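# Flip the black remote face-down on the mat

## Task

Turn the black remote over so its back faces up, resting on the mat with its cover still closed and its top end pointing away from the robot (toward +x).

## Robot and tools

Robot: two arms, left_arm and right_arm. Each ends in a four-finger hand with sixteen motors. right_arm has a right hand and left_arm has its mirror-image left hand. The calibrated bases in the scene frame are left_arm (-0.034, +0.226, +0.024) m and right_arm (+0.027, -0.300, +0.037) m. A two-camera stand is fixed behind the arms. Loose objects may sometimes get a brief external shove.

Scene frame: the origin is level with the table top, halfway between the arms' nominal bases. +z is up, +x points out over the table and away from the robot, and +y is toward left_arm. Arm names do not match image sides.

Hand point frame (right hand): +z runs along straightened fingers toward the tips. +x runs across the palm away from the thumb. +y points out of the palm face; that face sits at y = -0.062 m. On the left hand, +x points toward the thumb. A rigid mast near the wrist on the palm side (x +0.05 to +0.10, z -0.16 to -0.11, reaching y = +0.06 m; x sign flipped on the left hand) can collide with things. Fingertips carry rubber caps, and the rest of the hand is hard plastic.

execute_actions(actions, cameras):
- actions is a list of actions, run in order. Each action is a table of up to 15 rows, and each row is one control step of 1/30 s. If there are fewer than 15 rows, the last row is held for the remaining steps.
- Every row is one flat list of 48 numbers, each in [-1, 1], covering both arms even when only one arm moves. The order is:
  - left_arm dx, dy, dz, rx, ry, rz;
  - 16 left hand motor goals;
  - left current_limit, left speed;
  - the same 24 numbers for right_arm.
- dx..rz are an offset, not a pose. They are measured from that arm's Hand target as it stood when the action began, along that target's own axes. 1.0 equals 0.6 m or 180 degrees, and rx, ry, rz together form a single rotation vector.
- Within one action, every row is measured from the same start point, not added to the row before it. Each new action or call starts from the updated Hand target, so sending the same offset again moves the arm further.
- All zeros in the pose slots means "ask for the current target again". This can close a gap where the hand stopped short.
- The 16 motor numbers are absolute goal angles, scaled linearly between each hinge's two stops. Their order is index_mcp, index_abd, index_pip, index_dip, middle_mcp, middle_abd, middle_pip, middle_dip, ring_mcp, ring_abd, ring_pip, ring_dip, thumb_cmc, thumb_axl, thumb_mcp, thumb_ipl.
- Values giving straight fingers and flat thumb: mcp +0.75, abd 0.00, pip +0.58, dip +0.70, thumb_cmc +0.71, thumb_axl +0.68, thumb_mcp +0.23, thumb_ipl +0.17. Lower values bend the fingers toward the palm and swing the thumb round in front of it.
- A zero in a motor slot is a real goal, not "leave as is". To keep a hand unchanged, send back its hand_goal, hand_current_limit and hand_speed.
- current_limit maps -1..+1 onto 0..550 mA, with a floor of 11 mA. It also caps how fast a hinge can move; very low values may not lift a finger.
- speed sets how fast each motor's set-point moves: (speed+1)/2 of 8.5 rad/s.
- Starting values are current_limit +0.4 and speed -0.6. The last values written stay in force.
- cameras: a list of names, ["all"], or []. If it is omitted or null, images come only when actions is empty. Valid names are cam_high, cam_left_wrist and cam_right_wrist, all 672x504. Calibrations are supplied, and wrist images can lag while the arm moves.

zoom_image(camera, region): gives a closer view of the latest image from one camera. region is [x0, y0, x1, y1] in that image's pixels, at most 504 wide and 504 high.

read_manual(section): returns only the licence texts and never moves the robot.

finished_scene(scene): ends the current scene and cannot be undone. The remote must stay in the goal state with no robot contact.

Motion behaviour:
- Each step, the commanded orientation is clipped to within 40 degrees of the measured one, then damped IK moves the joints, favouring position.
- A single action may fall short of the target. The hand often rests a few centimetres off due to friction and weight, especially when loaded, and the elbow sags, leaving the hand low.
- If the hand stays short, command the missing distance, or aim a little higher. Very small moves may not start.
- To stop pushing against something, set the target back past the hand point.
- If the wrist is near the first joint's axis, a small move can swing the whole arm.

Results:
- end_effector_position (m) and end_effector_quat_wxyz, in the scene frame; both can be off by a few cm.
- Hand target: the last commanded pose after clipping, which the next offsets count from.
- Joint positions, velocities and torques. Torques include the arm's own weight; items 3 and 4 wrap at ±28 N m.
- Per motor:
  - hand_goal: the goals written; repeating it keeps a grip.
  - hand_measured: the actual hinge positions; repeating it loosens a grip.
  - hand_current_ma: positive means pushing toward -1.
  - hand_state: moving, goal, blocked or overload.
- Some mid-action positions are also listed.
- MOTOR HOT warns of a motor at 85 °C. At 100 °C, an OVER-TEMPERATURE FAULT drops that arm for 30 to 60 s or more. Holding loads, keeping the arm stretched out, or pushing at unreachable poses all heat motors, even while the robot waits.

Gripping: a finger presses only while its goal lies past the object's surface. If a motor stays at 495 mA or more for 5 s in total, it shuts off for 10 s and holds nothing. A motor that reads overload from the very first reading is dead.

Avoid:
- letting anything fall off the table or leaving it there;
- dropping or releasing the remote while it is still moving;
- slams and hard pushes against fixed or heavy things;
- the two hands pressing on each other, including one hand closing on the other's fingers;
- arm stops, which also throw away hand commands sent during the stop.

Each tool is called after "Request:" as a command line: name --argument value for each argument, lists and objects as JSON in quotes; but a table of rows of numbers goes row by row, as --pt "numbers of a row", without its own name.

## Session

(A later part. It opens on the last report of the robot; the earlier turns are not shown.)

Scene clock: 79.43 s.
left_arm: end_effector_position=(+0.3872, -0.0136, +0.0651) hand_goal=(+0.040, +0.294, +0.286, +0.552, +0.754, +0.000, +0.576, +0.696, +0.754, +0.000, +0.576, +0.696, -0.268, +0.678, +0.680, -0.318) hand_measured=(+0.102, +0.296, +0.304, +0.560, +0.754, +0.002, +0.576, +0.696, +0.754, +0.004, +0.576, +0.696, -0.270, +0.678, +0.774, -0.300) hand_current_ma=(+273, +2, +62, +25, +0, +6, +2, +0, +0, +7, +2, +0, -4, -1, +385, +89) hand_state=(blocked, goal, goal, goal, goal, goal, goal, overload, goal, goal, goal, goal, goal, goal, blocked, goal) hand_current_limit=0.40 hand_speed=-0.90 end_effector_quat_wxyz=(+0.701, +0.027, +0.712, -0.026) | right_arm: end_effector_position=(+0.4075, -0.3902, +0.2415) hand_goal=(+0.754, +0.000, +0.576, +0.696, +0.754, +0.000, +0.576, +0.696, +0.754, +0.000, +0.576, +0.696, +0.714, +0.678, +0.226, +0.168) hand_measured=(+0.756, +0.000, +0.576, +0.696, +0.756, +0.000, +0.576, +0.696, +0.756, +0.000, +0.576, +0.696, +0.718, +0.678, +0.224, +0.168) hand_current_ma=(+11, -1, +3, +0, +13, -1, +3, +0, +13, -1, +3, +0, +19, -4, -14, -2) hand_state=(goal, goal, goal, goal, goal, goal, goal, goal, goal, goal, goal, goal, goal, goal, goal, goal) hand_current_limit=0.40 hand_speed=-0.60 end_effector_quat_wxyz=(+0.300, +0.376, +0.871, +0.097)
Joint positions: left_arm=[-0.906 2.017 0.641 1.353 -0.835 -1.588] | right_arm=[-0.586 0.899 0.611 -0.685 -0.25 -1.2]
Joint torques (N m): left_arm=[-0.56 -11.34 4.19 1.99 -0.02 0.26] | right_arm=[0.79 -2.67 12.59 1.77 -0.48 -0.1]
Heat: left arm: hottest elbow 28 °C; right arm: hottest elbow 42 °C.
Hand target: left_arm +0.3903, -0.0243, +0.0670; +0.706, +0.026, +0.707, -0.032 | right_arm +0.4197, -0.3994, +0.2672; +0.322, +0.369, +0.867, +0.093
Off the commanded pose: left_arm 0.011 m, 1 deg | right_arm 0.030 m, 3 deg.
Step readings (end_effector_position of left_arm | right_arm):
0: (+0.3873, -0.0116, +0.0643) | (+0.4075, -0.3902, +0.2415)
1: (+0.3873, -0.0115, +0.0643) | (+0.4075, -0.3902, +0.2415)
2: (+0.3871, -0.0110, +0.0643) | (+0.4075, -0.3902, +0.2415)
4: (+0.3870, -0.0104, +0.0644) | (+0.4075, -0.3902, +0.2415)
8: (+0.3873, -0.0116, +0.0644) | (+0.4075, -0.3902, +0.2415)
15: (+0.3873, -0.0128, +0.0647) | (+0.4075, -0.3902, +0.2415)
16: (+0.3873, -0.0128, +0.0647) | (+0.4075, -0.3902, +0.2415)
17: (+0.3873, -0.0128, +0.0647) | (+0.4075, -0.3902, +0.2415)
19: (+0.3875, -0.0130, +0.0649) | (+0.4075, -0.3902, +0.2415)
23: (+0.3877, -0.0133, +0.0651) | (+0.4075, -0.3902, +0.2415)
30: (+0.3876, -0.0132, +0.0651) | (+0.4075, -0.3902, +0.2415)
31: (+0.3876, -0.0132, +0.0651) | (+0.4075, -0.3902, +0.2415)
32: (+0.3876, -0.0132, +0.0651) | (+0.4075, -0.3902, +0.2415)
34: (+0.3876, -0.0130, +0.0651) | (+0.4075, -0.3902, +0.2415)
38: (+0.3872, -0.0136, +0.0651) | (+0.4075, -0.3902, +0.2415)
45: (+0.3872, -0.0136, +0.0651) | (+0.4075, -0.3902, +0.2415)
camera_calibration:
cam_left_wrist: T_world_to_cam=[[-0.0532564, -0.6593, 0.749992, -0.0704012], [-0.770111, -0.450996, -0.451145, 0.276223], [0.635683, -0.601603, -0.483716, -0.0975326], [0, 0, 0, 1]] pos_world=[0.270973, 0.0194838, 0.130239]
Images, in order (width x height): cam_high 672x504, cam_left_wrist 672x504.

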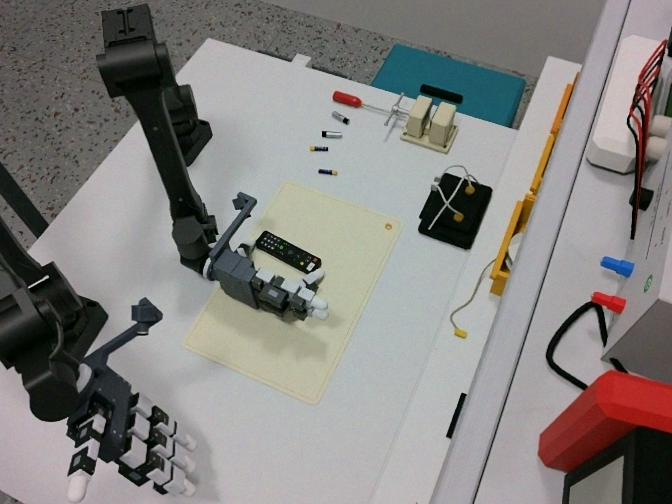

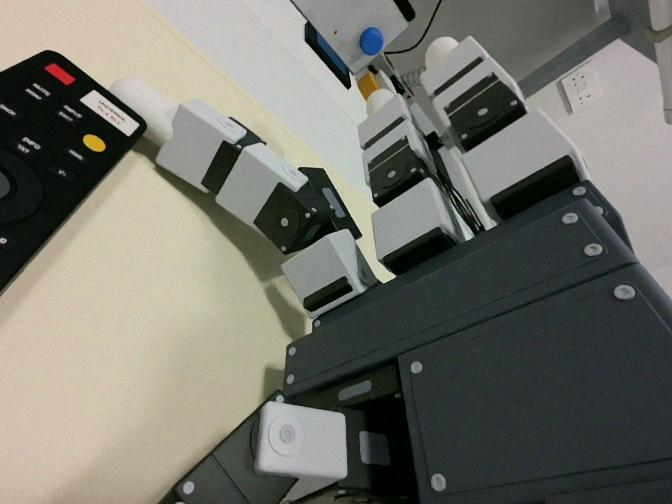

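Request:
execute_actions --actions '[[[-0.02,0,0,0,0,0,0.04,0.294,0.285,0.551,0.754,0,0.576,0.696,0.754,0,0.576,0.696,-0.269,0.678,0.68,-0.319,0.4,-0.9,0,0,0,0,0,0,0.754,0,0.576,0.696,0.754,0,0.576,0.696,0.754,0,0.576,0.696,0.714,0.678,0.226,0.168,0.4,-0.6]],[[-0.02,0,0,0,0,0,0.04,0.294,0.285,0.551,0.754,0,0.576,0.696,0.754,0,0.576,0.696,-0.269,0.678,0.68,-0.319,0.4,-0.9,0,0,0,0,0,0,0.754,0,0.576,0.696,0.754,0,0.576,0.696,0.754,0,0.576,0.696,0.714,0.678,0.226,0.168,0.4,-0.6]],[[-0.02,0,0,0,0,0,0.04,0.294,0.285,0.551,0.754,0,0.576,0.696,0.754,0,0.576,0.696,-0.269,0.678,0.68,-0.319,0.4,-0.9,0,0,0,0,0,0,0.754,0,0.576,0.696,0.754,0,0.576,0.696,0.754,0,0.576,0.696,0.714,0.678,0.226,0.168,0.4,-0.6]]]' --cameras '["cam_high","cam_left_wrist"]'

Request:
zoom_image --camera "cam_high" --region '[190, 210, 350, 330]'

Request:
zoom_image --camera "cam_left_wrist" --region '[0, 30, 300, 255]'

Scene clock: 81.67 s.
left_arm: end_effector_position=(+0.3897, -0.0171, +0.0915) hand_goal=(+0.040, +0.294, +0.286, +0.552, +0.754, +0.000, +0.576, +0.696, +0.754, +0.000, +0.576, +0.696, -0.268, +0.678, +0.680, -0.318) hand_measured=(+0.102, +0.290, +0.320, +0.568, +0.754, +0.002, +0.576, +0.696, +0.754, +0.004, +0.576, +0.696, -0.256, +0.676, +0.750, -0.296) hand_current_ma=(+273, -8, +126, +57, +0, +6, +2, +0, +0, +7, +2, +0, +37, -5, +379, +107) hand_state=(blocked, goal, blocked, goal, goal, goal, goal, overload, goal, goal, goal, goal, goal, goal, blocked, blocked) hand_current_limit=0.40 hand_speed=-0.90 end_effector_quat_wxyz=(+0.700, +0.027, +0.713, -0.026) | right_arm: end_effector_position=(+0.4075, -0.3902, +0.2415) hand_goal=(+0.754, +0.000, +0.576, +0.696, +0.754, +0.000, +0.576, +0.696, +0.754, +0.000, +0.576, +0.696, +0.714, +0.678, +0.226, +0.168) hand_measured=(+0.756, +0.000, +0.576, +0.696, +0.756, +0.000, +0.576, +0.696, +0.756, +0.000, +0.576, +0.696, +0.718, +0.678, +0.224, +0.168) hand_current_ma=(+11, -1, +3, +0, +13, -1, +3, +0, +13, -1, +3, +0, +19, -4, -14, -2) hand_state=(goal, goal, goal, goal, goal, goal, goal, goal, goal, goal, goal, goal, goal, goal, goal, goal) hand_current_limit=0.40 hand_speed=-0.60 end_effector_quat_wxyz=(+0.300, +0.376, +0.871, +0.097)
Joint positions: left_arm=[-0.907 1.928 0.641 1.261 -0.835 -1.588] | right_arm=[-0.586 0.899 0.611 -0.685 -0.25 -1.2]
Joint torques (N m): left_arm=[-0.26 -13.74 3.73 1.58 0 0.24] | right_arm=[0.62 -2.37 12.66 1.78 -0.47 -0.1]
Heat: left arm: hottest elbow 28 °C; right arm: hottest elbow 42 °C.
Hand target: left_arm +0.3904, -0.0240, +0.1029; +0.706, +0.026, +0.707, -0.032 | right_arm +0.4197, -0.3994, +0.2672; +0.322, +0.369, +0.867, +0.093
Off the commanded pose: left_arm 0.013 m, 1 deg | right_arm 0.030 m, 3 deg.
Step readings (end_effector_position of left_arm | right_arm):
0: (+0.3872, -0.0136, +0.0651) | (+0.4075, -0.3902, +0.2415)
1: (+0.3872, -0.0136, +0.0651) | (+0.4075, -0.3902, +0.2415)
2: (+0.3872, -0.0136, +0.0651) | (+0.4075, -0.3902, +0.2415)
4: (+0.3871, -0.0135, +0.0647) | (+0.4075, -0.3902, +0.2415)
8: (+0.3871, -0.0137, +0.0651) | (+0.4075, -0.3902, +0.2415)
15: (+0.3871, -0.0137, +0.0650) | (+0.4075, -0.3902, +0.2415)
16: (+0.3871, -0.0138, +0.0652) | (+0.4075, -0.3902, +0.2415)
17: (+0.3871, -0.0138, +0.0654) | (+0.4075, -0.3902, +0.2415)
19: (+0.3873, -0.0141, +0.0672) | (+0.4075, -0.3902, +0.2415)
23: (+0.3882, -0.0152, +0.0749) | (+0.4075, -0.3902, +0.2415)
30: (+0.3887, -0.0158, +0.0792) | (+0.4075, -0.3902, +0.2415)
31: (+0.3887, -0.0158, +0.0791) | (+0.4075, -0.3902, +0.2415)
32: (+0.3887, -0.0158, +0.0792) | (+0.4075, -0.3902, +0.2415)
34: (+0.3887, -0.0159, +0.0803) | (+0.4075, -0.3902, +0.2415)
38: (+0.3894, -0.0167, +0.0872) | (+0.4075, -0.3902, +0.2415)
45: (+0.3897, -0.0172, +0.0916) | (+0.4075, -0.3902, +0.2415)
camera_calibration:
cam_left_wrist: T_world_to_cam=[[-0.0521619, -0.661074, 0.748506, -0.0926966], [-0.771147, -0.449571, -0.450797, 0.28885], [0.634516, -0.600723, -0.486335, -0.0877236], [0, 0, 0, 1]] pos_world=[0.273573, 0.0158819, 0.156934]
Images, in order (width x height): cam_high 672x504, cam_left_wrist 672x504.

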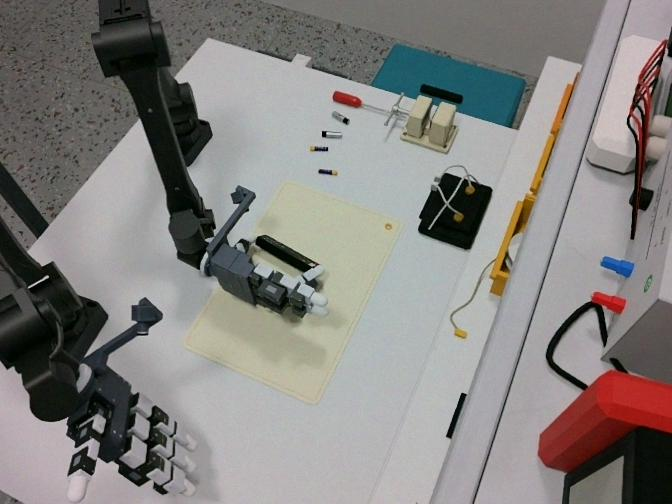

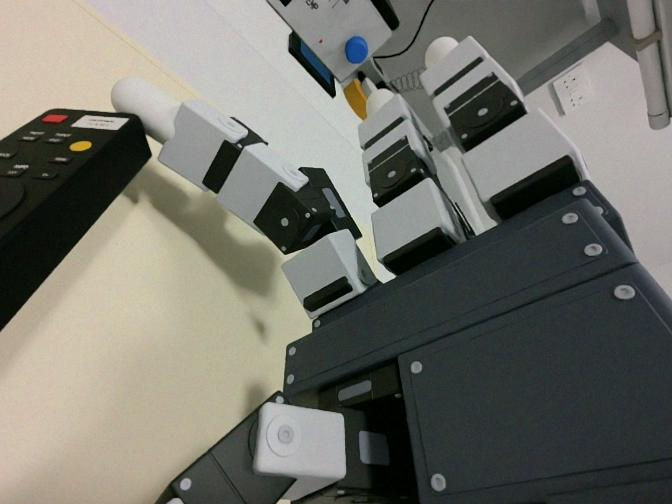

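Scaled by 3.150.

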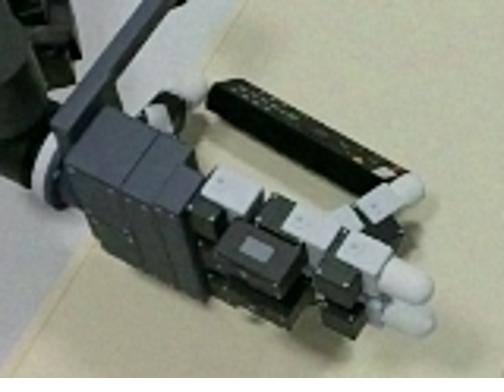

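Scaled by 1.680.

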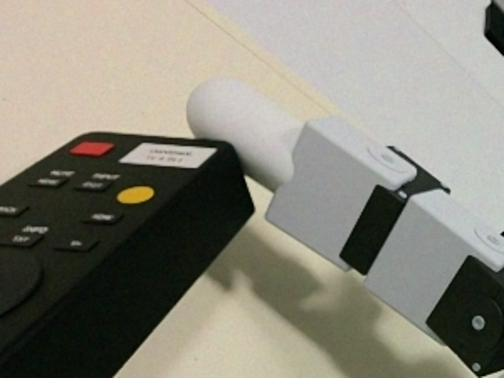

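Request:
execute_actions --actions '[[[-0.011,0.0225,0,0,0,-0.072,0.04,0.294,0.285,0.551,0.754,0,0.576,0.696,0.754,0,0.576,0.696,-0.269,0.678,0.68,-0.319,0.4,-0.9,0,0,0,0,0,0,0.754,0,0.576,0.696,0.754,0,0.576,0.696,0.754,0,0.576,0.696,0.714,0.678,0.226,0.168,0.4,-0.6]],[[-0.011,0.022,0,0,0,-0.072,0.04,0.294,0.285,0.551,0.754,0,0.576,0.696,0.754,0,0.576,0.696,-0.269,0.678,0.68,-0.319,0.4,-0.9,0,0,0,0,0,0,0.754,0,0.576,0.696,0.754,0,0.576,0.696,0.754,0,0.576,0.696,0.714,0.678,0.226,0.168,0.4,-0.6]]]' --cameras '["cam_high","cam_left_wrist"]'

Request:
zoom_image --camera "cam_high" --region '[190, 210, 350, 330]'

Request:
zoom_image --camera "cam_left_wrist" --region '[0, 30, 300, 255]'

Scene clock: 84.37 s.
left_arm: end_effector_position=(+0.3895, +0.0011, +0.1058) hand_goal=(+0.040, +0.294, +0.286, +0.552, +0.754, +0.000, +0.576, +0.696, +0.754, +0.000, +0.576, +0.696, -0.268, +0.678, +0.680, -0.318) hand_measured=(+0.040, +0.296, +0.288, +0.554, +0.752, +0.002, +0.576, +0.696, +0.752, +0.004, +0.576, +0.696, -0.260, +0.676, +0.680, -0.316) hand_current_ma=(+0, +3, +6, +8, -4, +6, +2, +0, -6, +7, +2, +0, +26, -5, +2, +8) hand_state=(goal, goal, goal, goal, goal, goal, goal, overload, goal, goal, goal, goal, goal, goal, goal, goal) hand_current_limit=0.40 hand_speed=-0.90 end_effector_quat_wxyz=(+0.679, -0.124, +0.699, -0.185) | right_arm: end_effector_position=(+0.4075, -0.3902, +0.2415) hand_goal=(+0.754, +0.000, +0.576, +0.696, +0.754, +0.000, +0.576, +0.696, +0.754, +0.000, +0.576, +0.696, +0.714, +0.678, +0.226, +0.168) hand_measured=(+0.756, +0.000, +0.576, +0.696, +0.756, +0.000, +0.576, +0.696, +0.756, +0.000, +0.576, +0.696, +0.718, +0.678, +0.224, +0.168) hand_current_ma=(+11, -1, +3, +0, +13, -1, +3, +0, +13, -1, +3, +0, +19, -4, -14, -2) hand_state=(goal, goal, goal, goal, goal, goal, goal, goal, goal, goal, goal, goal, goal, goal, goal, goal) hand_current_limit=0.40 hand_speed=-0.60 end_effector_quat_wxyz=(+0.300, +0.376, +0.871, +0.097)
Joint positions: left_arm=[-0.842 1.729 0.552 1.165 -0.756 -2.02] | right_arm=[-0.586 0.899 0.611 -0.685 -0.25 -1.2]
Joint torques (N m): left_arm=[0.85 -11.93 4.04 1.54 0.2 0.04] | right_arm=[0.62 -2.49 12.71 1.66 -0.5 -0.12]
Heat: left arm: hottest elbow 28 °C; right arm: hottest elbow 43 °C.
Hand target: left_arm +0.3927, +0.0038, +0.1128; +0.680, -0.133, +0.695, -0.190 | right_arm +0.4197, -0.3994, +0.2672; +0.322, +0.369, +0.867, +0.093
Off the commanded pose: left_arm 0.008 m, 1 deg | right_arm 0.030 m, 3 deg.
Step readings (end_effector_position of left_arm | right_arm):
0: (+0.3897, -0.0171, +0.0914) | (+0.4075, -0.3902, +0.2415)
1: (+0.3897, -0.0172, +0.0915) | (+0.4075, -0.3902, +0.2415)
2: (+0.3897, -0.0177, +0.0914) | (+0.4075, -0.3902, +0.2415)
4: (+0.3884, -0.0180, +0.0927) | (+0.4075, -0.3902, +0.2415)
8: (+0.3862, -0.0151, +0.1020) | (+0.4075, -0.3902, +0.2415)
15: (+0.3888, -0.0139, +0.1078) | (+0.4075, -0.3902, +0.2415)
16: (+0.3888, -0.0138, +0.1066) | (+0.4075, -0.3902, +0.2415)
17: (+0.3887, -0.0135, +0.1050) | (+0.4075, -0.3902, +0.2415)
19: (+0.3877, -0.0103, +0.1027) | (+0.4075, -0.3902, +0.2415)
23: (+0.3875, +0.0016, +0.1062) | (+0.4075, -0.3902, +0.2415)
30: (+0.3901, +0.0027, +0.1102) | (+0.4075, -0.3902, +0.2415)
camera_calibration:
cam_left_wrist: T_world_to_cam=[[-0.0317317, -0.276537, 0.960479, -0.122116], [-0.784864, -0.588103, -0.195254, 0.28178], [0.618856, -0.760041, -0.198382, -0.0938864], [0, 0, 0, 1]] pos_world=[0.275386, 0.0605885, 0.153683]
Images, in order (width x height): cam_high 672x504, cam_left_wrist 672x504.

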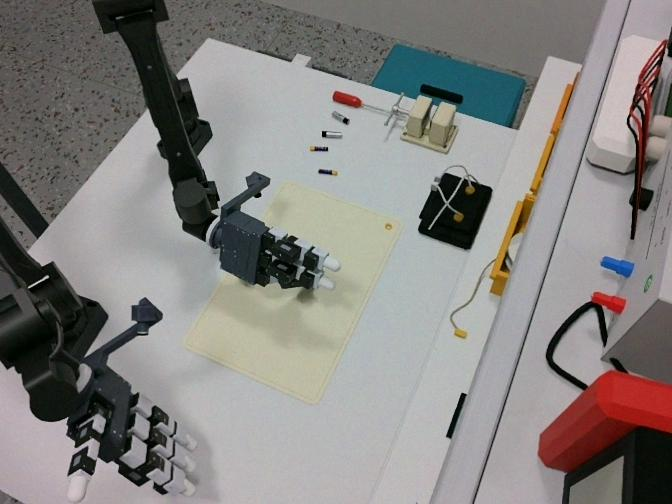

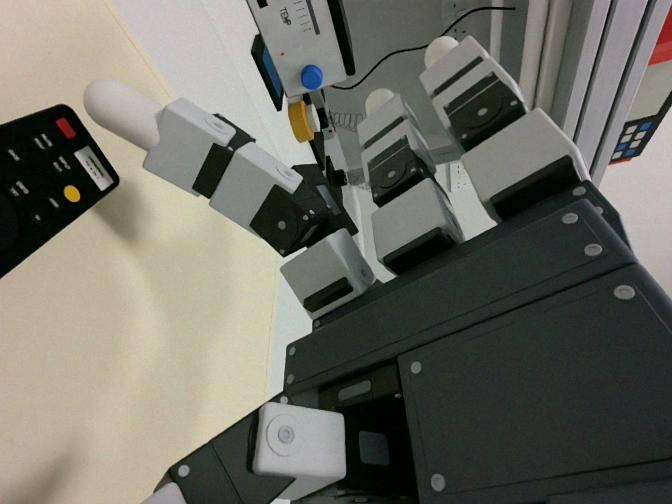

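Scaled by 3.150.

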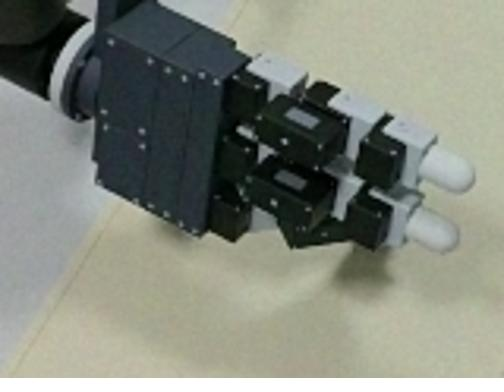

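Scaled by 1.680.

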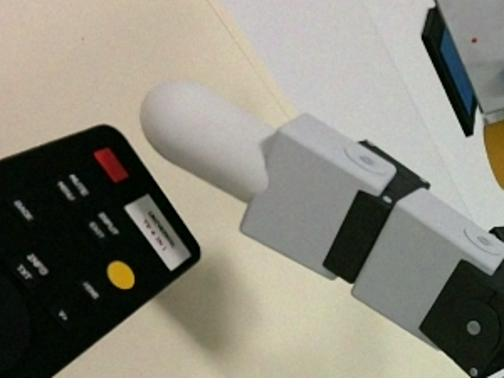

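Request:
execute_actions --actions '[[[0.0102,-0.021,0,0,0,0.072,0.233,0.294,0.285,0.551,0.754,0,0.576,0.696,0.754,0,0.576,0.696,-0.269,0.678,0.865,-0.319,0.4,-0.6,0,0,0,0,0,0,0.754,0,0.576,0.696,0.754,0,0.576,0.696,0.754,0,0.576,0.696,0.714,0.678,0.226,0.168,0.4,-0.6]],[[0.0058,-0.0227,0,0,0,0.072,0.233,0.294,0.285,0.551,0.754,0,0.576,0.696,0.754,0,0.576,0.696,-0.269,0.678,0.865,-0.319,0.4,-0.6,0,0,0,0,0,0,0.754,0,0.576,0.696,0.754,0,0.576,0.696,0.754,0,0.576,0.696,0.714,0.678,0.226,0.168,0.4,-0.6]]]' --cameras '["cam_high","cam_left_wrist"]'

Request:
zoom_image --camera "cam_high" --region '[190, 210, 350, 330]'

Request:
zoom_image --camera "cam_left_wrist" --region '[0, 30, 300, 255]'

Scene clock: 88.17 s.
left_arm: end_effector_position=(+0.3845, -0.0127, +0.1049) hand_goal=(+0.234, +0.294, +0.286, +0.552, +0.754, +0.000, +0.576, +0.696, +0.754, +0.000, +0.576, +0.696, -0.268, +0.678, +0.866, -0.318) hand_measured=(+0.232, +0.296, +0.288, +0.554, +0.752, +0.002, +0.576, +0.696, +0.752, +0.004, +0.576, +0.696, -0.260, +0.676, +0.862, -0.316) hand_current_ma=(-6, +3, +5, +7, -5, +6, +2, +0, -6, +7, +2, +0, +26, -5, -17, +7) hand_state=(goal, goal, goal, goal, goal, goal, goal, overload, goal, goal, goal, goal, goal, goal, goal, goal) hand_current_limit=0.40 hand_speed=-0.60 end_effector_quat_wxyz=(+0.694, +0.032, +0.718, -0.024) | right_arm: end_effector_position=(+0.4075, -0.3902, +0.2415) hand_goal=(+0.754, +0.000, +0.576, +0.696, +0.754, +0.000, +0.576, +0.696, +0.754, +0.000, +0.576, +0.696, +0.714, +0.678, +0.226, +0.168) hand_measured=(+0.756, +0.000, +0.576, +0.696, +0.756, +0.000, +0.576, +0.696, +0.756, +0.000, +0.576, +0.696, +0.718, +0.678, +0.224, +0.168) hand_current_ma=(+11, -1, +3, +0, +13, -1, +3, +0, +13, -1, +3, +0, +19, -4, -14, -2) hand_state=(goal, goal, goal, goal, goal, goal, goal, goal, goal, goal, goal, goal, goal, goal, goal, goal) hand_current_limit=0.40 hand_speed=-0.60 end_effector_quat_wxyz=(+0.300, +0.376, +0.871, +0.097)
Joint positions: left_arm=[-0.91 1.86 0.617 1.192 -0.834 -1.598] | right_arm=[-0.586 0.899 0.611 -0.685 -0.25 -1.2]
Joint torques (N m): left_arm=[-0.26 -10.52 5.7 2.8 -0.1 0.28] | right_arm=[0.85 -2.73 12.7 1.8 -0.47 -0.09]
Heat: left arm: hottest elbow 28 °C; right arm: hottest elbow 43 °C.
Hand target: left_arm +0.3904, -0.0242, +0.1127; +0.706, +0.026, +0.707, -0.032 | right_arm +0.4197, -0.3994, +0.2672; +0.322, +0.369, +0.867, +0.093
Off the commanded pose: left_arm 0.015 m, 2 deg | right_arm 0.030 m, 3 deg.
Step readings (end_effector_position of left_arm | right_arm):
0: (+0.3895, +0.0011, +0.1057) | (+0.4075, -0.3902, +0.2415)
1: (+0.3895, +0.0011, +0.1057) | (+0.4075, -0.3902, +0.2415)
2: (+0.3893, +0.0023, +0.1062) | (+0.4075, -0.3902, +0.2415)
4: (+0.3881, +0.0060, +0.1074) | (+0.4075, -0.3902, +0.2415)
8: (+0.3859, +0.0048, +0.1054) | (+0.4075, -0.3902, +0.2415)
15: (+0.3844, +0.0023, +0.1017) | (+0.4075, -0.3902, +0.2415)
16: (+0.3843, +0.0027, +0.1021) | (+0.4075, -0.3902, +0.2415)
17: (+0.3840, +0.0027, +0.1031) | (+0.4075, -0.3902, +0.2415)
19: (+0.3844, +0.0007, +0.1046) | (+0.4075, -0.3902, +0.2415)
23: (+0.3855, -0.0104, +0.1024) | (+0.4075, -0.3902, +0.2415)
30: (+0.3841, -0.0131, +0.1007) | (+0.4075, -0.3902, +0.2415)
camera_calibration:
cam_left_wrist: T_world_to_cam=[[-0.0423778, -0.668064, 0.742896, -0.103317], [-0.779944, -0.442588, -0.442497, 0.295471], [0.624413, -0.598169, -0.502296, -0.0696746], [0, 0, 0, 1]] pos_world=[0.269578, 0.0200722, 0.172502]
Images, in order (width x height): cam_high 672x504, cam_left_wrist 672x504.

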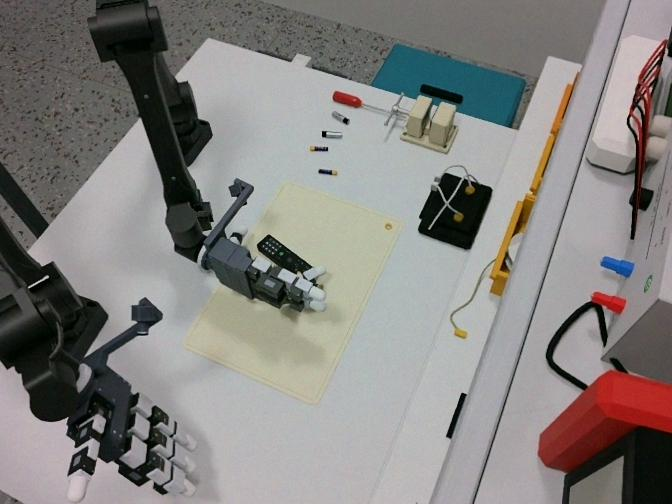

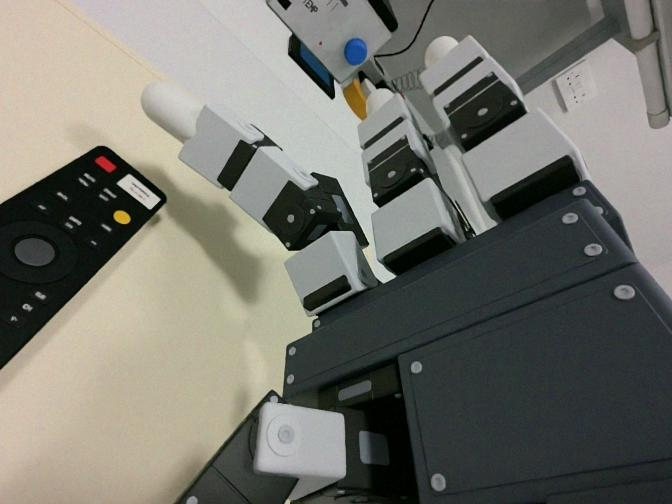

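Scaled by 3.150.

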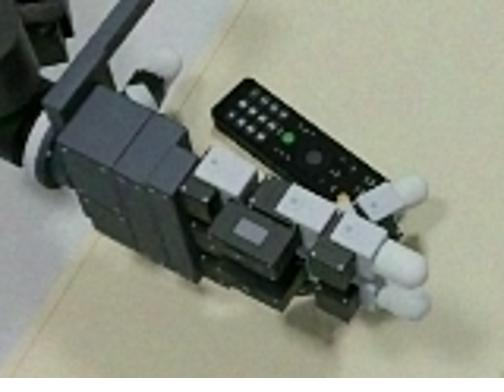

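Scaled by 1.680.

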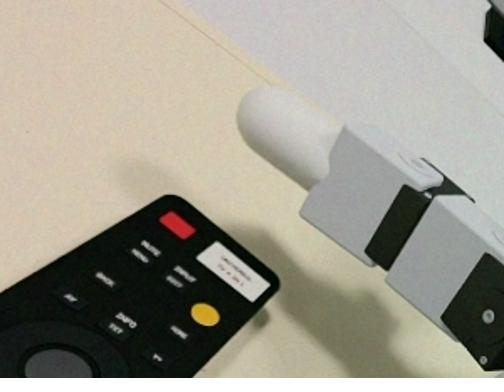

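Request:
execute_actions --actions '[[[0.0166,-0.016,0.001,0.032,0,0,0.233,0.294,0.285,0.551,0.754,0,0.576,0.696,0.754,0,0.576,0.696,-0.269,0.678,0.865,-0.319,0.4,-0.6,0,0,0,0,0,0,0.754,0,0.576,0.696,0.754,0,0.576,0.696,0.754,0,0.576,0.696,0.714,0.678,0.226,0.168,0.4,-0.6]],[[0.0166,-0.016,-0.001,0.032,0,0,0.233,0.294,0.285,0.551,0.754,0,0.576,0.696,0.754,0,0.576,0.696,-0.269,0.678,0.865,-0.319,0.4,-0.6,0,0,0,0,0,0,0.754,0,0.576,0.696,0.754,0,0.576,0.696,0.754,0,0.576,0.696,0.714,0.678,0.226,0.168,0.4,-0.6]],[[0,0,0,0,0,0,0.233,0.294,0.285,0.551,0.754,0,0.576,0.696,0.754,0,0.576,0.696,-0.269,0.678,0.865,-0.319,0.4,-0.6,0,0,0,0,0,0,0.754,0,0.576,0.696,0.754,0,0.576,0.696,0.754,0,0.576,0.696,0.714,0.678,0.226,0.168,0.4,-0.6]]]' --cameras '["cam_high","cam_left_wrist"]'

Request:
zoom_image --camera "cam_high" --region '[190, 210, 350, 330]'

Request:
zoom_image --camera "cam_left_wrist" --region '[0, 30, 300, 255]'

Scene clock: 91.17 s.
left_arm: end_effector_position=(+0.3880, -0.0405, +0.0905) hand_goal=(+0.234, +0.294, +0.286, +0.552, +0.754, +0.000, +0.576, +0.696, +0.754, +0.000, +0.576, +0.696, -0.268, +0.678, +0.866, -0.318) hand_measured=(+0.232, +0.296, +0.288, +0.554, +0.752, +0.002, +0.576, +0.696, +0.752, +0.004, +0.576, +0.696, -0.260, +0.676, +0.862, -0.316) hand_current_ma=(-4, +3, +5, +7, -4, +6, +2, +0, -5, +7, +2, +0, +26, -5, -13, +7) hand_state=(goal, goal, goal, goal, goal, goal, goal, overload, goal, goal, goal, goal, goal, goal, goal, goal) hand_current_limit=0.40 hand_speed=-0.60 end_effector_quat_wxyz=(+0.694, +0.095, +0.707, -0.100) | right_arm: end_effector_position=(+0.4075, -0.3902, +0.2415) hand_goal=(+0.754, +0.000, +0.576, +0.696, +0.754, +0.000, +0.576, +0.696, +0.754, +0.000, +0.576, +0.696, +0.714, +0.678, +0.226, +0.168) hand_measured=(+0.756, +0.000, +0.576, +0.696, +0.756, +0.000, +0.576, +0.696, +0.756, +0.000, +0.576, +0.696, +0.718, +0.678, +0.224, +0.168) hand_current_ma=(+11, -1, +3, +0, +13, -1, +3, +0, +13, -1, +3, +0, +19, -4, -14, -2) hand_state=(goal, goal, goal, goal, goal, goal, goal, goal, goal, goal, goal, goal, goal, goal, goal, goal) hand_current_limit=0.40 hand_speed=-0.60 end_effector_quat_wxyz=(+0.300, +0.376, +0.871, +0.097)
Joint positions: left_arm=[-0.91 1.912 0.588 1.304 -0.637 -1.592] | right_arm=[-0.586 0.899 0.611 -0.685 -0.25 -1.2]
Joint torques (N m): left_arm=[-0.32 -11.05 3.1 2.92 0.17 0.32] | right_arm=[0.32 -2.67 12.62 1.76 -0.48 -0.1]
Heat: left arm: hottest elbow 28 °C; right arm: hottest elbow 43 °C.
Hand target: left_arm +0.3878, -0.0432, +0.0931; +0.699, +0.097, +0.701, -0.103 | right_arm +0.4197, -0.3994, +0.2672; +0.322, +0.369, +0.867, +0.093
Off the commanded pose: left_arm 0.004 m, 1 deg | right_arm 0.030 m, 3 deg.
Step readings (end_effector_position of left_arm | right_arm):
0: (+0.3845, -0.0127, +0.1050) | (+0.4075, -0.3902, +0.2415)
1: (+0.3846, -0.0131, +0.1050) | (+0.4075, -0.3902, +0.2415)
2: (+0.3855, -0.0153, +0.1052) | (+0.4075, -0.3902, +0.2415)
4: (+0.3881, -0.0224, +0.1050) | (+0.4075, -0.3902, +0.2415)
8: (+0.3901, -0.0286, +0.1027) | (+0.4075, -0.3902, +0.2415)
15: (+0.3905, -0.0301, +0.1009) | (+0.4075, -0.3902, +0.2415)
16: (+0.3907, -0.0309, +0.1010) | (+0.4075, -0.3902, +0.2415)
17: (+0.3912, -0.0333, +0.1009) | (+0.4075, -0.3902, +0.2415)
19: (+0.3912, -0.0382, +0.0998) | (+0.4075, -0.3902, +0.2415)
23: (+0.3890, -0.0405, +0.0941) | (+0.4075, -0.3902, +0.2415)
30: (+0.3879, -0.0403, +0.0899) | (+0.4075, -0.3902, +0.2415)
31: (+0.3879, -0.0404, +0.0901) | (+0.4075, -0.3902, +0.2415)
32: (+0.3879, -0.0404, +0.0903) | (+0.4075, -0.3902, +0.2415)
34: (+0.3879, -0.0404, +0.0903) | (+0.4075, -0.3902, +0.2415)
38: (+0.3879, -0.0405, +0.0904) | (+0.4075, -0.3902, +0.2415)
45: (+0.3880, -0.0405, +0.0905) | (+0.4075, -0.3902, +0.2415)
camera_calibration:
cam_left_wrist: T_world_to_cam=[[-0.181753, -0.629092, 0.755784, -0.0565226], [-0.846336, -0.291258, -0.445964, 0.311678], [0.500681, -0.720702, -0.479486, -0.0547894], [0, 0, 0, 1]] pos_world=[0.280943, 0.0157339, 0.155445]
Images, in order (width x height): cam_high 672x504, cam_left_wrist 672x504.

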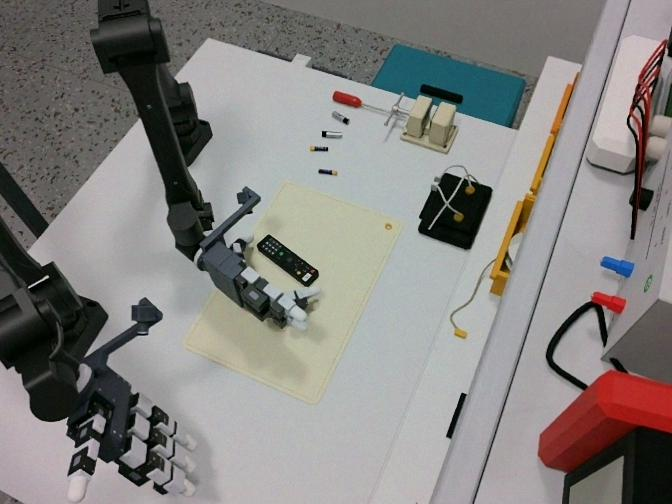

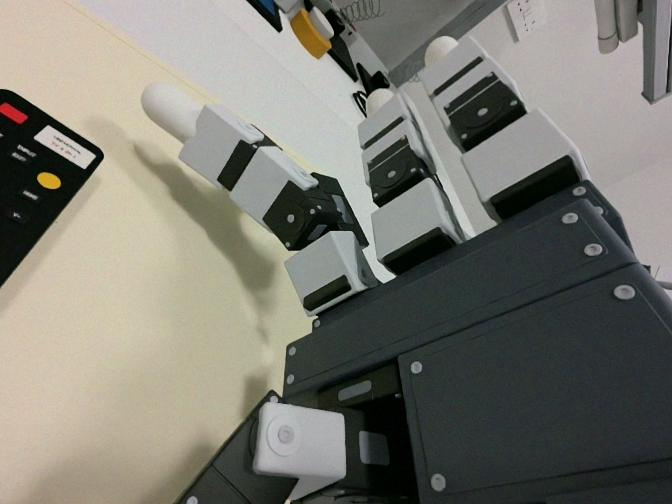

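Scaled by 3.150.

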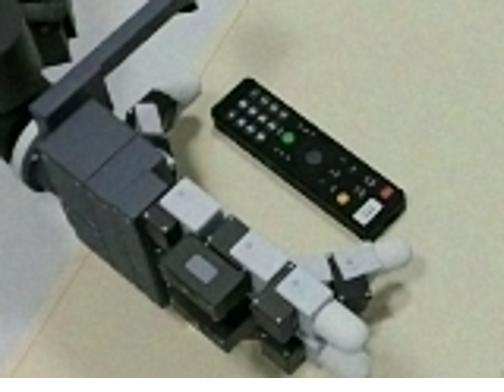

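Scaled by 1.680.

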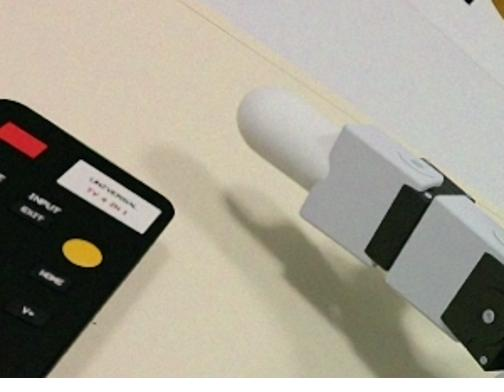

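Request:
execute_actions --actions '[[[0.0218,0.0101,-0.0047,0,0,0,0.233,0.294,0.285,0.551,0.754,0,0.576,0.696,0.754,0,0.576,0.696,-0.269,0.678,0.865,-0.319,0.4,-0.6,0,0,0,0,0,0,0.754,0,0.576,0.696,0.754,0,0.576,0.696,0.754,0,0.576,0.696,0.714,0.678,0.226,0.168,0.4,-0.6]],[[0.0218,0.0101,-0.0047,0,0,0,0.233,0.294,0.285,0.551,0.754,0,0.576,0.696,0.754,0,0.576,0.696,-0.269,0.678,0.865,-0.319,0.4,-0.6,0,0,0,0,0,0,0.754,0,0.576,0.696,0.754,0,0.576,0.696,0.754,0,0.576,0.696,0.714,0.678,0.226,0.168,0.4,-0.6]],[[0,0,0,0,0,0,0.16,0.294,0.285,0.551,0.754,0,0.576,0.696,0.754,0,0.576,0.696,-0.269,0.678,0.82,-0.319,0.4,-0.8,0,0,0,0,0,0,0.754,0,0.576,0.696,0.754,0,0.576,0.696,0.754,0,0.576,0.696,0.714,0.678,0.226,0.168,0.4,-0.6]]]' --cameras '["cam_high","cam_left_wrist"]'

Request:
zoom_image --camera "cam_high" --region '[190, 210, 350, 330]'

Request:
zoom_image --camera "cam_left_wrist" --region '[0, 30, 300, 255]'

Scene clock: 94.10 s.
left_arm: end_effector_position=(+0.3821, -0.0348, +0.0648) hand_goal=(+0.160, +0.294, +0.286, +0.552, +0.754, +0.000, +0.576, +0.696, +0.754, +0.000, +0.576, +0.696, -0.268, +0.678, +0.820, -0.318) hand_measured=(+0.162, +0.296, +0.288, +0.554, +0.752, +0.002, +0.576, +0.696, +0.752, +0.004, +0.576, +0.696, -0.264, +0.676, +0.832, -0.316) hand_current_ma=(+8, +2, +4, +7, -4, +6, +2, +0, -5, +7, +2, +0, +12, -5, +52, +7) hand_state=(goal, goal, goal, goal, goal, goal, goal, overload, goal, goal, goal, goal, goal, goal, goal, goal) hand_current_limit=0.40 hand_speed=-0.80 end_effector_quat_wxyz=(+0.694, +0.101, +0.705, -0.105) | right_arm: end_effector_position=(+0.4075, -0.3902, +0.2415) hand_goal=(+0.754, +0.000, +0.576, +0.696, +0.754, +0.000, +0.576, +0.696, +0.754, +0.000, +0.576, +0.696, +0.714, +0.678, +0.226, +0.168) hand_measured=(+0.756, +0.000, +0.576, +0.696, +0.756, +0.000, +0.576, +0.696, +0.756, +0.000, +0.576, +0.696, +0.718, +0.678, +0.224, +0.168) hand_current_ma=(+11, -1, +3, +0, +13, -1, +3, +0, +13, -1, +3, +0, +19, -4, -14, -2) hand_state=(goal, goal, goal, goal, goal, goal, goal, goal, goal, goal, goal, goal, goal, goal, goal, goal) hand_current_limit=0.40 hand_speed=-0.60 end_effector_quat_wxyz=(+0.300, +0.376, +0.871, +0.097)
Joint positions: left_arm=[-0.909 2.001 0.571 1.412 -0.62 -1.589] | right_arm=[-0.586 0.899 0.611 -0.685 -0.25 -1.2]
Joint torques (N m): left_arm=[1.14 -10.81 2.21 2.89 0.18 0.27] | right_arm=[0.85 -2.49 12.68 1.77 -0.48 -0.1]
Heat: left arm: hottest elbow 27 °C; right arm: hottest elbow 44 °C.
Hand target: left_arm +0.3857, -0.0303, +0.0667; +0.699, +0.097, +0.701, -0.103 | right_arm +0.4197, -0.3994, +0.2672; +0.322, +0.369, +0.867, +0.093
Off the commanded pose: left_arm 0.006 m, 1 deg | right_arm 0.030 m, 3 deg.
Step readings (end_effector_position of left_arm | right_arm):
0: (+0.3880, -0.0405, +0.0905) | (+0.4075, -0.3902, +0.2415)
1: (+0.3879, -0.0405, +0.0904) | (+0.4075, -0.3902, +0.2415)
2: (+0.3880, -0.0408, +0.0906) | (+0.4075, -0.3902, +0.2415)
4: (+0.3878, -0.0411, +0.0894) | (+0.4075, -0.3902, +0.2415)
8: (+0.3859, -0.0390, +0.0810) | (+0.4075, -0.3902, +0.2415)
15: (+0.3846, -0.0374, +0.0762) | (+0.4075, -0.3902, +0.2415)
16: (+0.3846, -0.0375, +0.0763) | (+0.4075, -0.3902, +0.2415)
17: (+0.3847, -0.0377, +0.0766) | (+0.4075, -0.3902, +0.2415)
19: (+0.3847, -0.0382, +0.0759) | (+0.4075, -0.3902, +0.2415)
23: (+0.3832, -0.0367, +0.0684) | (+0.4075, -0.3902, +0.2415)
30: (+0.3821, -0.0348, +0.0645) | (+0.4075, -0.3902, +0.2415)
31: (+0.3821, -0.0348, +0.0645) | (+0.4075, -0.3902, +0.2415)
32: (+0.3821, -0.0348, +0.0646) | (+0.4075, -0.3902, +0.2415)
34: (+0.3821, -0.0348, +0.0647) | (+0.4075, -0.3902, +0.2415)
38: (+0.3821, -0.0348, +0.0648) | (+0.4075, -0.3902, +0.2415)
45: (+0.3821, -0.0348, +0.0648) | (+0.4075, -0.3902, +0.2415)
camera_calibration:
cam_left_wrist: T_world_to_cam=[[-0.193137, -0.626758, 0.754899, -0.0300913], [-0.850122, -0.277251, -0.447689, 0.299017], [0.489889, -0.728221, -0.479273, -0.0562021], [0, 0, 0, 1]] pos_world=[0.275922, 0.0231152, 0.129646]
Images, in order (width x height): cam_high 672x504, cam_left_wrist 672x504.

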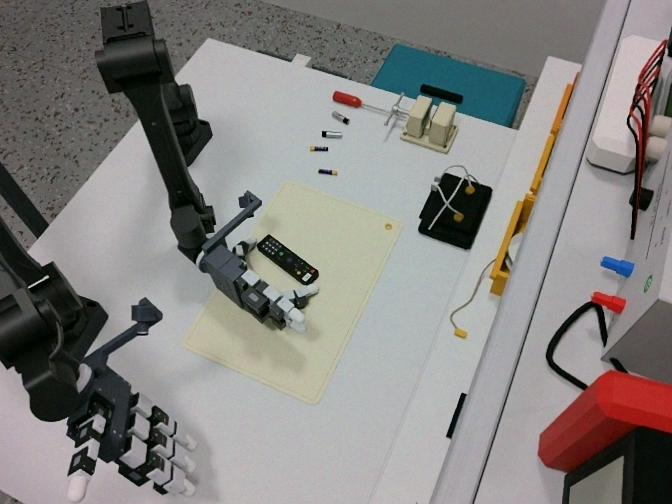

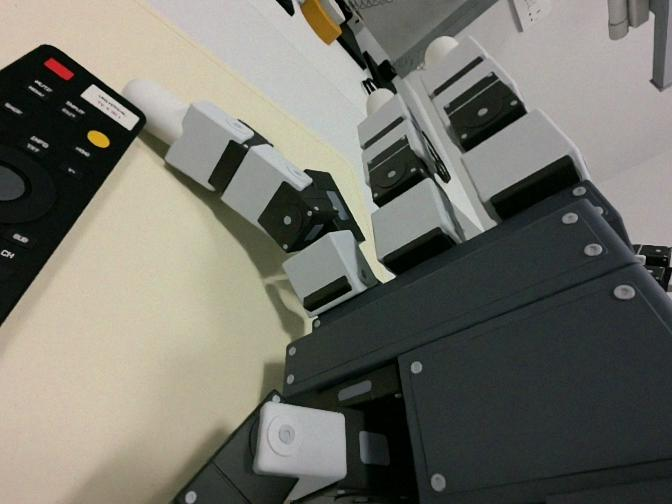

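Scaled by 3.150.

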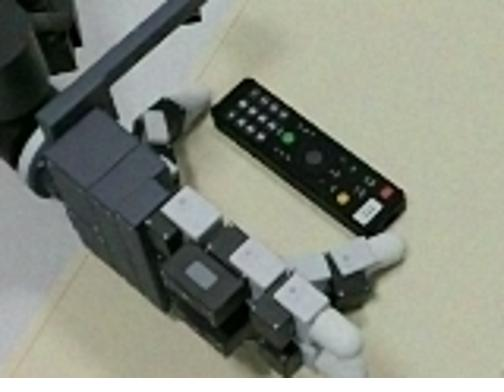

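Scaled by 1.680.

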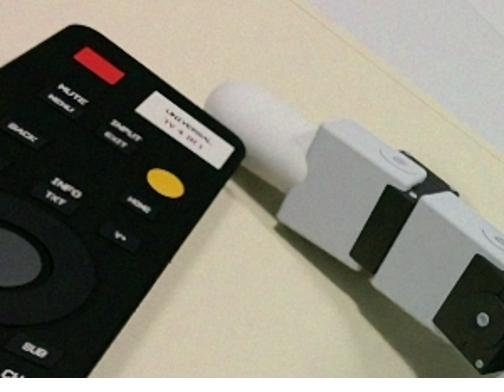

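Request:
execute_actions --actions '[[[0,0,0,0,0,0,0.1,0.294,0.285,0.551,0.754,0,0.576,0.696,0.754,0,0.576,0.696,-0.269,0.678,0.79,-0.319,0.6,-0.9,0,0,0,0,0,0,0.754,0,0.576,0.696,0.754,0,0.576,0.696,0.754,0,0.576,0.696,0.714,0.678,0.226,0.168,0.4,-0.6]],[[0,0,0,0,0,0,0.03,0.294,0.285,0.551,0.754,0,0.576,0.696,0.754,0,0.576,0.696,-0.269,0.678,0.72,-0.319,0.6,-0.9,0,0,0,0,0,0,0.754,0,0.576,0.696,0.754,0,0.576,0.696,0.754,0,0.576,0.696,0.714,0.678,0.226,0.168,0.4,-0.6]],[[0,0,0,0,0,0,0.01,0.294,0.27,0.54,0.754,0,0.576,0.696,0.754,0,0.576,0.696,-0.269,0.678,0.67,-0.33,0.6,-0.9,0,0,0,0,0,0,0.754,0,0.576,0.696,0.754,0,0.576,0.696,0.754,0,0.576,0.696,0.714,0.678,0.226,0.168,0.4,-0.6]]]' --cameras '["cam_high","cam_left_wrist"]'

Request:
zoom_image --camera "cam_high" --region '[190, 210, 350, 330]'

Scene clock: 96.40 s.
left_arm: end_effector_position=(+0.3822, -0.0349, +0.0649) hand_goal=(+0.010, +0.294, +0.270, +0.540, +0.754, +0.000, +0.576, +0.696, +0.754, +0.000, +0.576, +0.696, -0.268, +0.678, +0.670, -0.330) hand_measured=(+0.096, +0.294, +0.304, +0.560, +0.752, +0.002, +0.576, +0.696, +0.752, +0.004, +0.576, +0.696, -0.270, +0.678, +0.782, -0.304) hand_current_ma=(+385, +0, +126, +71, -4, +6, +2, +0, -4, +7, +2, +0, -5, -2, +440, +137) hand_state=(blocked, goal, blocked, blocked, goal, goal, goal, overload, goal, goal, goal, goal, goal, goal, blocked, blocked) hand_current_limit=0.60 hand_speed=-0.90 end_effector_quat_wxyz=(+0.694, +0.102, +0.705, -0.105) | right_arm: end_effector_position=(+0.4075, -0.3902, +0.2415) hand_goal=(+0.754, +0.000, +0.576, +0.696, +0.754, +0.000, +0.576, +0.696, +0.754, +0.000, +0.576, +0.696, +0.714, +0.678, +0.226, +0.168) hand_measured=(+0.756, +0.000, +0.576, +0.696, +0.756, +0.000, +0.576, +0.696, +0.756, +0.000, +0.576, +0.696, +0.718, +0.678, +0.224, +0.168) hand_current_ma=(+11, -1, +3, +0, +13, -1, +3, +0, +13, -1, +3, +0, +19, -4, -14, -2) hand_state=(goal, goal, goal, goal, goal, goal, goal, goal, goal, goal, goal, goal, goal, goal, goal, goal) hand_current_limit=0.40 hand_speed=-0.60 end_effector_quat_wxyz=(+0.300, +0.376, +0.871, +0.097)
Joint positions: left_arm=[-0.909 2.001 0.571 1.412 -0.619 -1.588] | right_arm=[-0.586 0.899 0.611 -0.685 -0.25 -1.2]
Joint torques (N m): left_arm=[1.61 -11.16 2.17 2.92 0.13 0.28] | right_arm=[0.62 -2.78 12.71 1.66 -0.48 -0.11]
Heat: left arm: hottest elbow 27 °C; right arm: hottest elbow 44 °C.
Hand target: left_arm +0.3857, -0.0303, +0.0667; +0.699, +0.097, +0.701, -0.103 | right_arm +0.4197, -0.3994, +0.2672; +0.322, +0.369, +0.867, +0.093
Off the commanded pose: left_arm 0.006 m, 1 deg | right_arm 0.030 m, 3 deg.
Step readings (end_effector_position of left_arm | right_arm):
0: (+0.3821, -0.0348, +0.0648) | (+0.4075, -0.3902, +0.2415)
1: (+0.3821, -0.0348, +0.0648) | (+0.4075, -0.3902, +0.2415)
2: (+0.3821, -0.0348, +0.0648) | (+0.4075, -0.3902, +0.2415)
4: (+0.3821, -0.0348, +0.0649) | (+0.4075, -0.3902, +0.2415)
8: (+0.3821, -0.0348, +0.0649) | (+0.4075, -0.3902, +0.2415)
15: (+0.3821, -0.0348, +0.0649) | (+0.4075, -0.3902, +0.2415)
16: (+0.3821, -0.0348, +0.0649) | (+0.4075, -0.3902, +0.2415)
17: (+0.3821, -0.0348, +0.0649) | (+0.4075, -0.3902, +0.2415)
19: (+0.3821, -0.0348, +0.0649) | (+0.4075, -0.3902, +0.2415)
23: (+0.3821, -0.0349, +0.0649) | (+0.4075, -0.3902, +0.2415)
30: (+0.3822, -0.0349, +0.0649) | (+0.4075, -0.3902, +0.2415)
31: (+0.3822, -0.0349, +0.0649) | (+0.4075, -0.3902, +0.2415)
32: (+0.3822, -0.0349, +0.0649) | (+0.4075, -0.3902, +0.2415)
34: (+0.3822, -0.0349, +0.0649) | (+0.4075, -0.3902, +0.2415)
38: (+0.3822, -0.0349, +0.0649) | (+0.4075, -0.3902, +0.2415)
45: (+0.3822, -0.0349, +0.0649) | (+0.4075, -0.3902, +0.2415)
camera_calibration:
cam_left_wrist: T_world_to_cam=[[-0.193921, -0.627654, 0.753952, -0.0299453], [-0.850155, -0.275976, -0.448412, 0.29915], [0.489521, -0.727933, -0.480086, -0.0559797], [0, 0, 0, 1]] pos_world=[0.27592, 0.0230136, 0.129845]
Images, in order (width x height): cam_high 672x504, cam_left_wrist 672x504.

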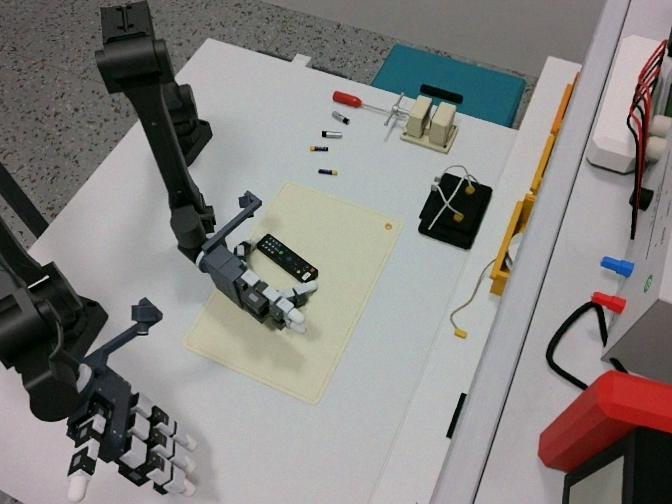

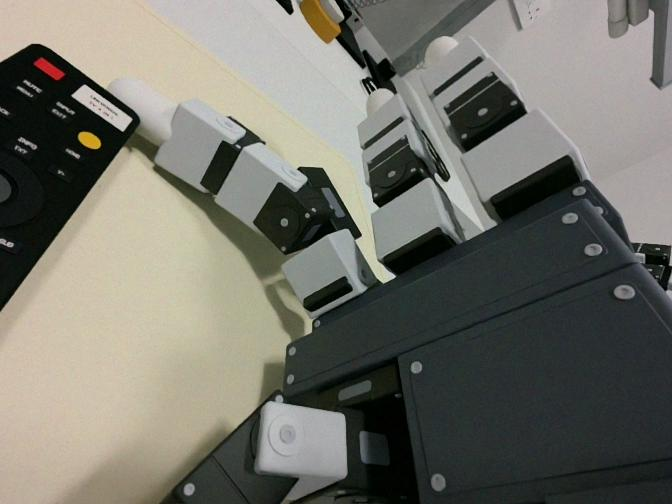

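Scaled by 3.150.

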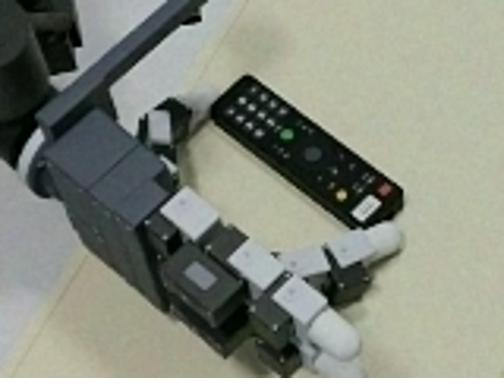

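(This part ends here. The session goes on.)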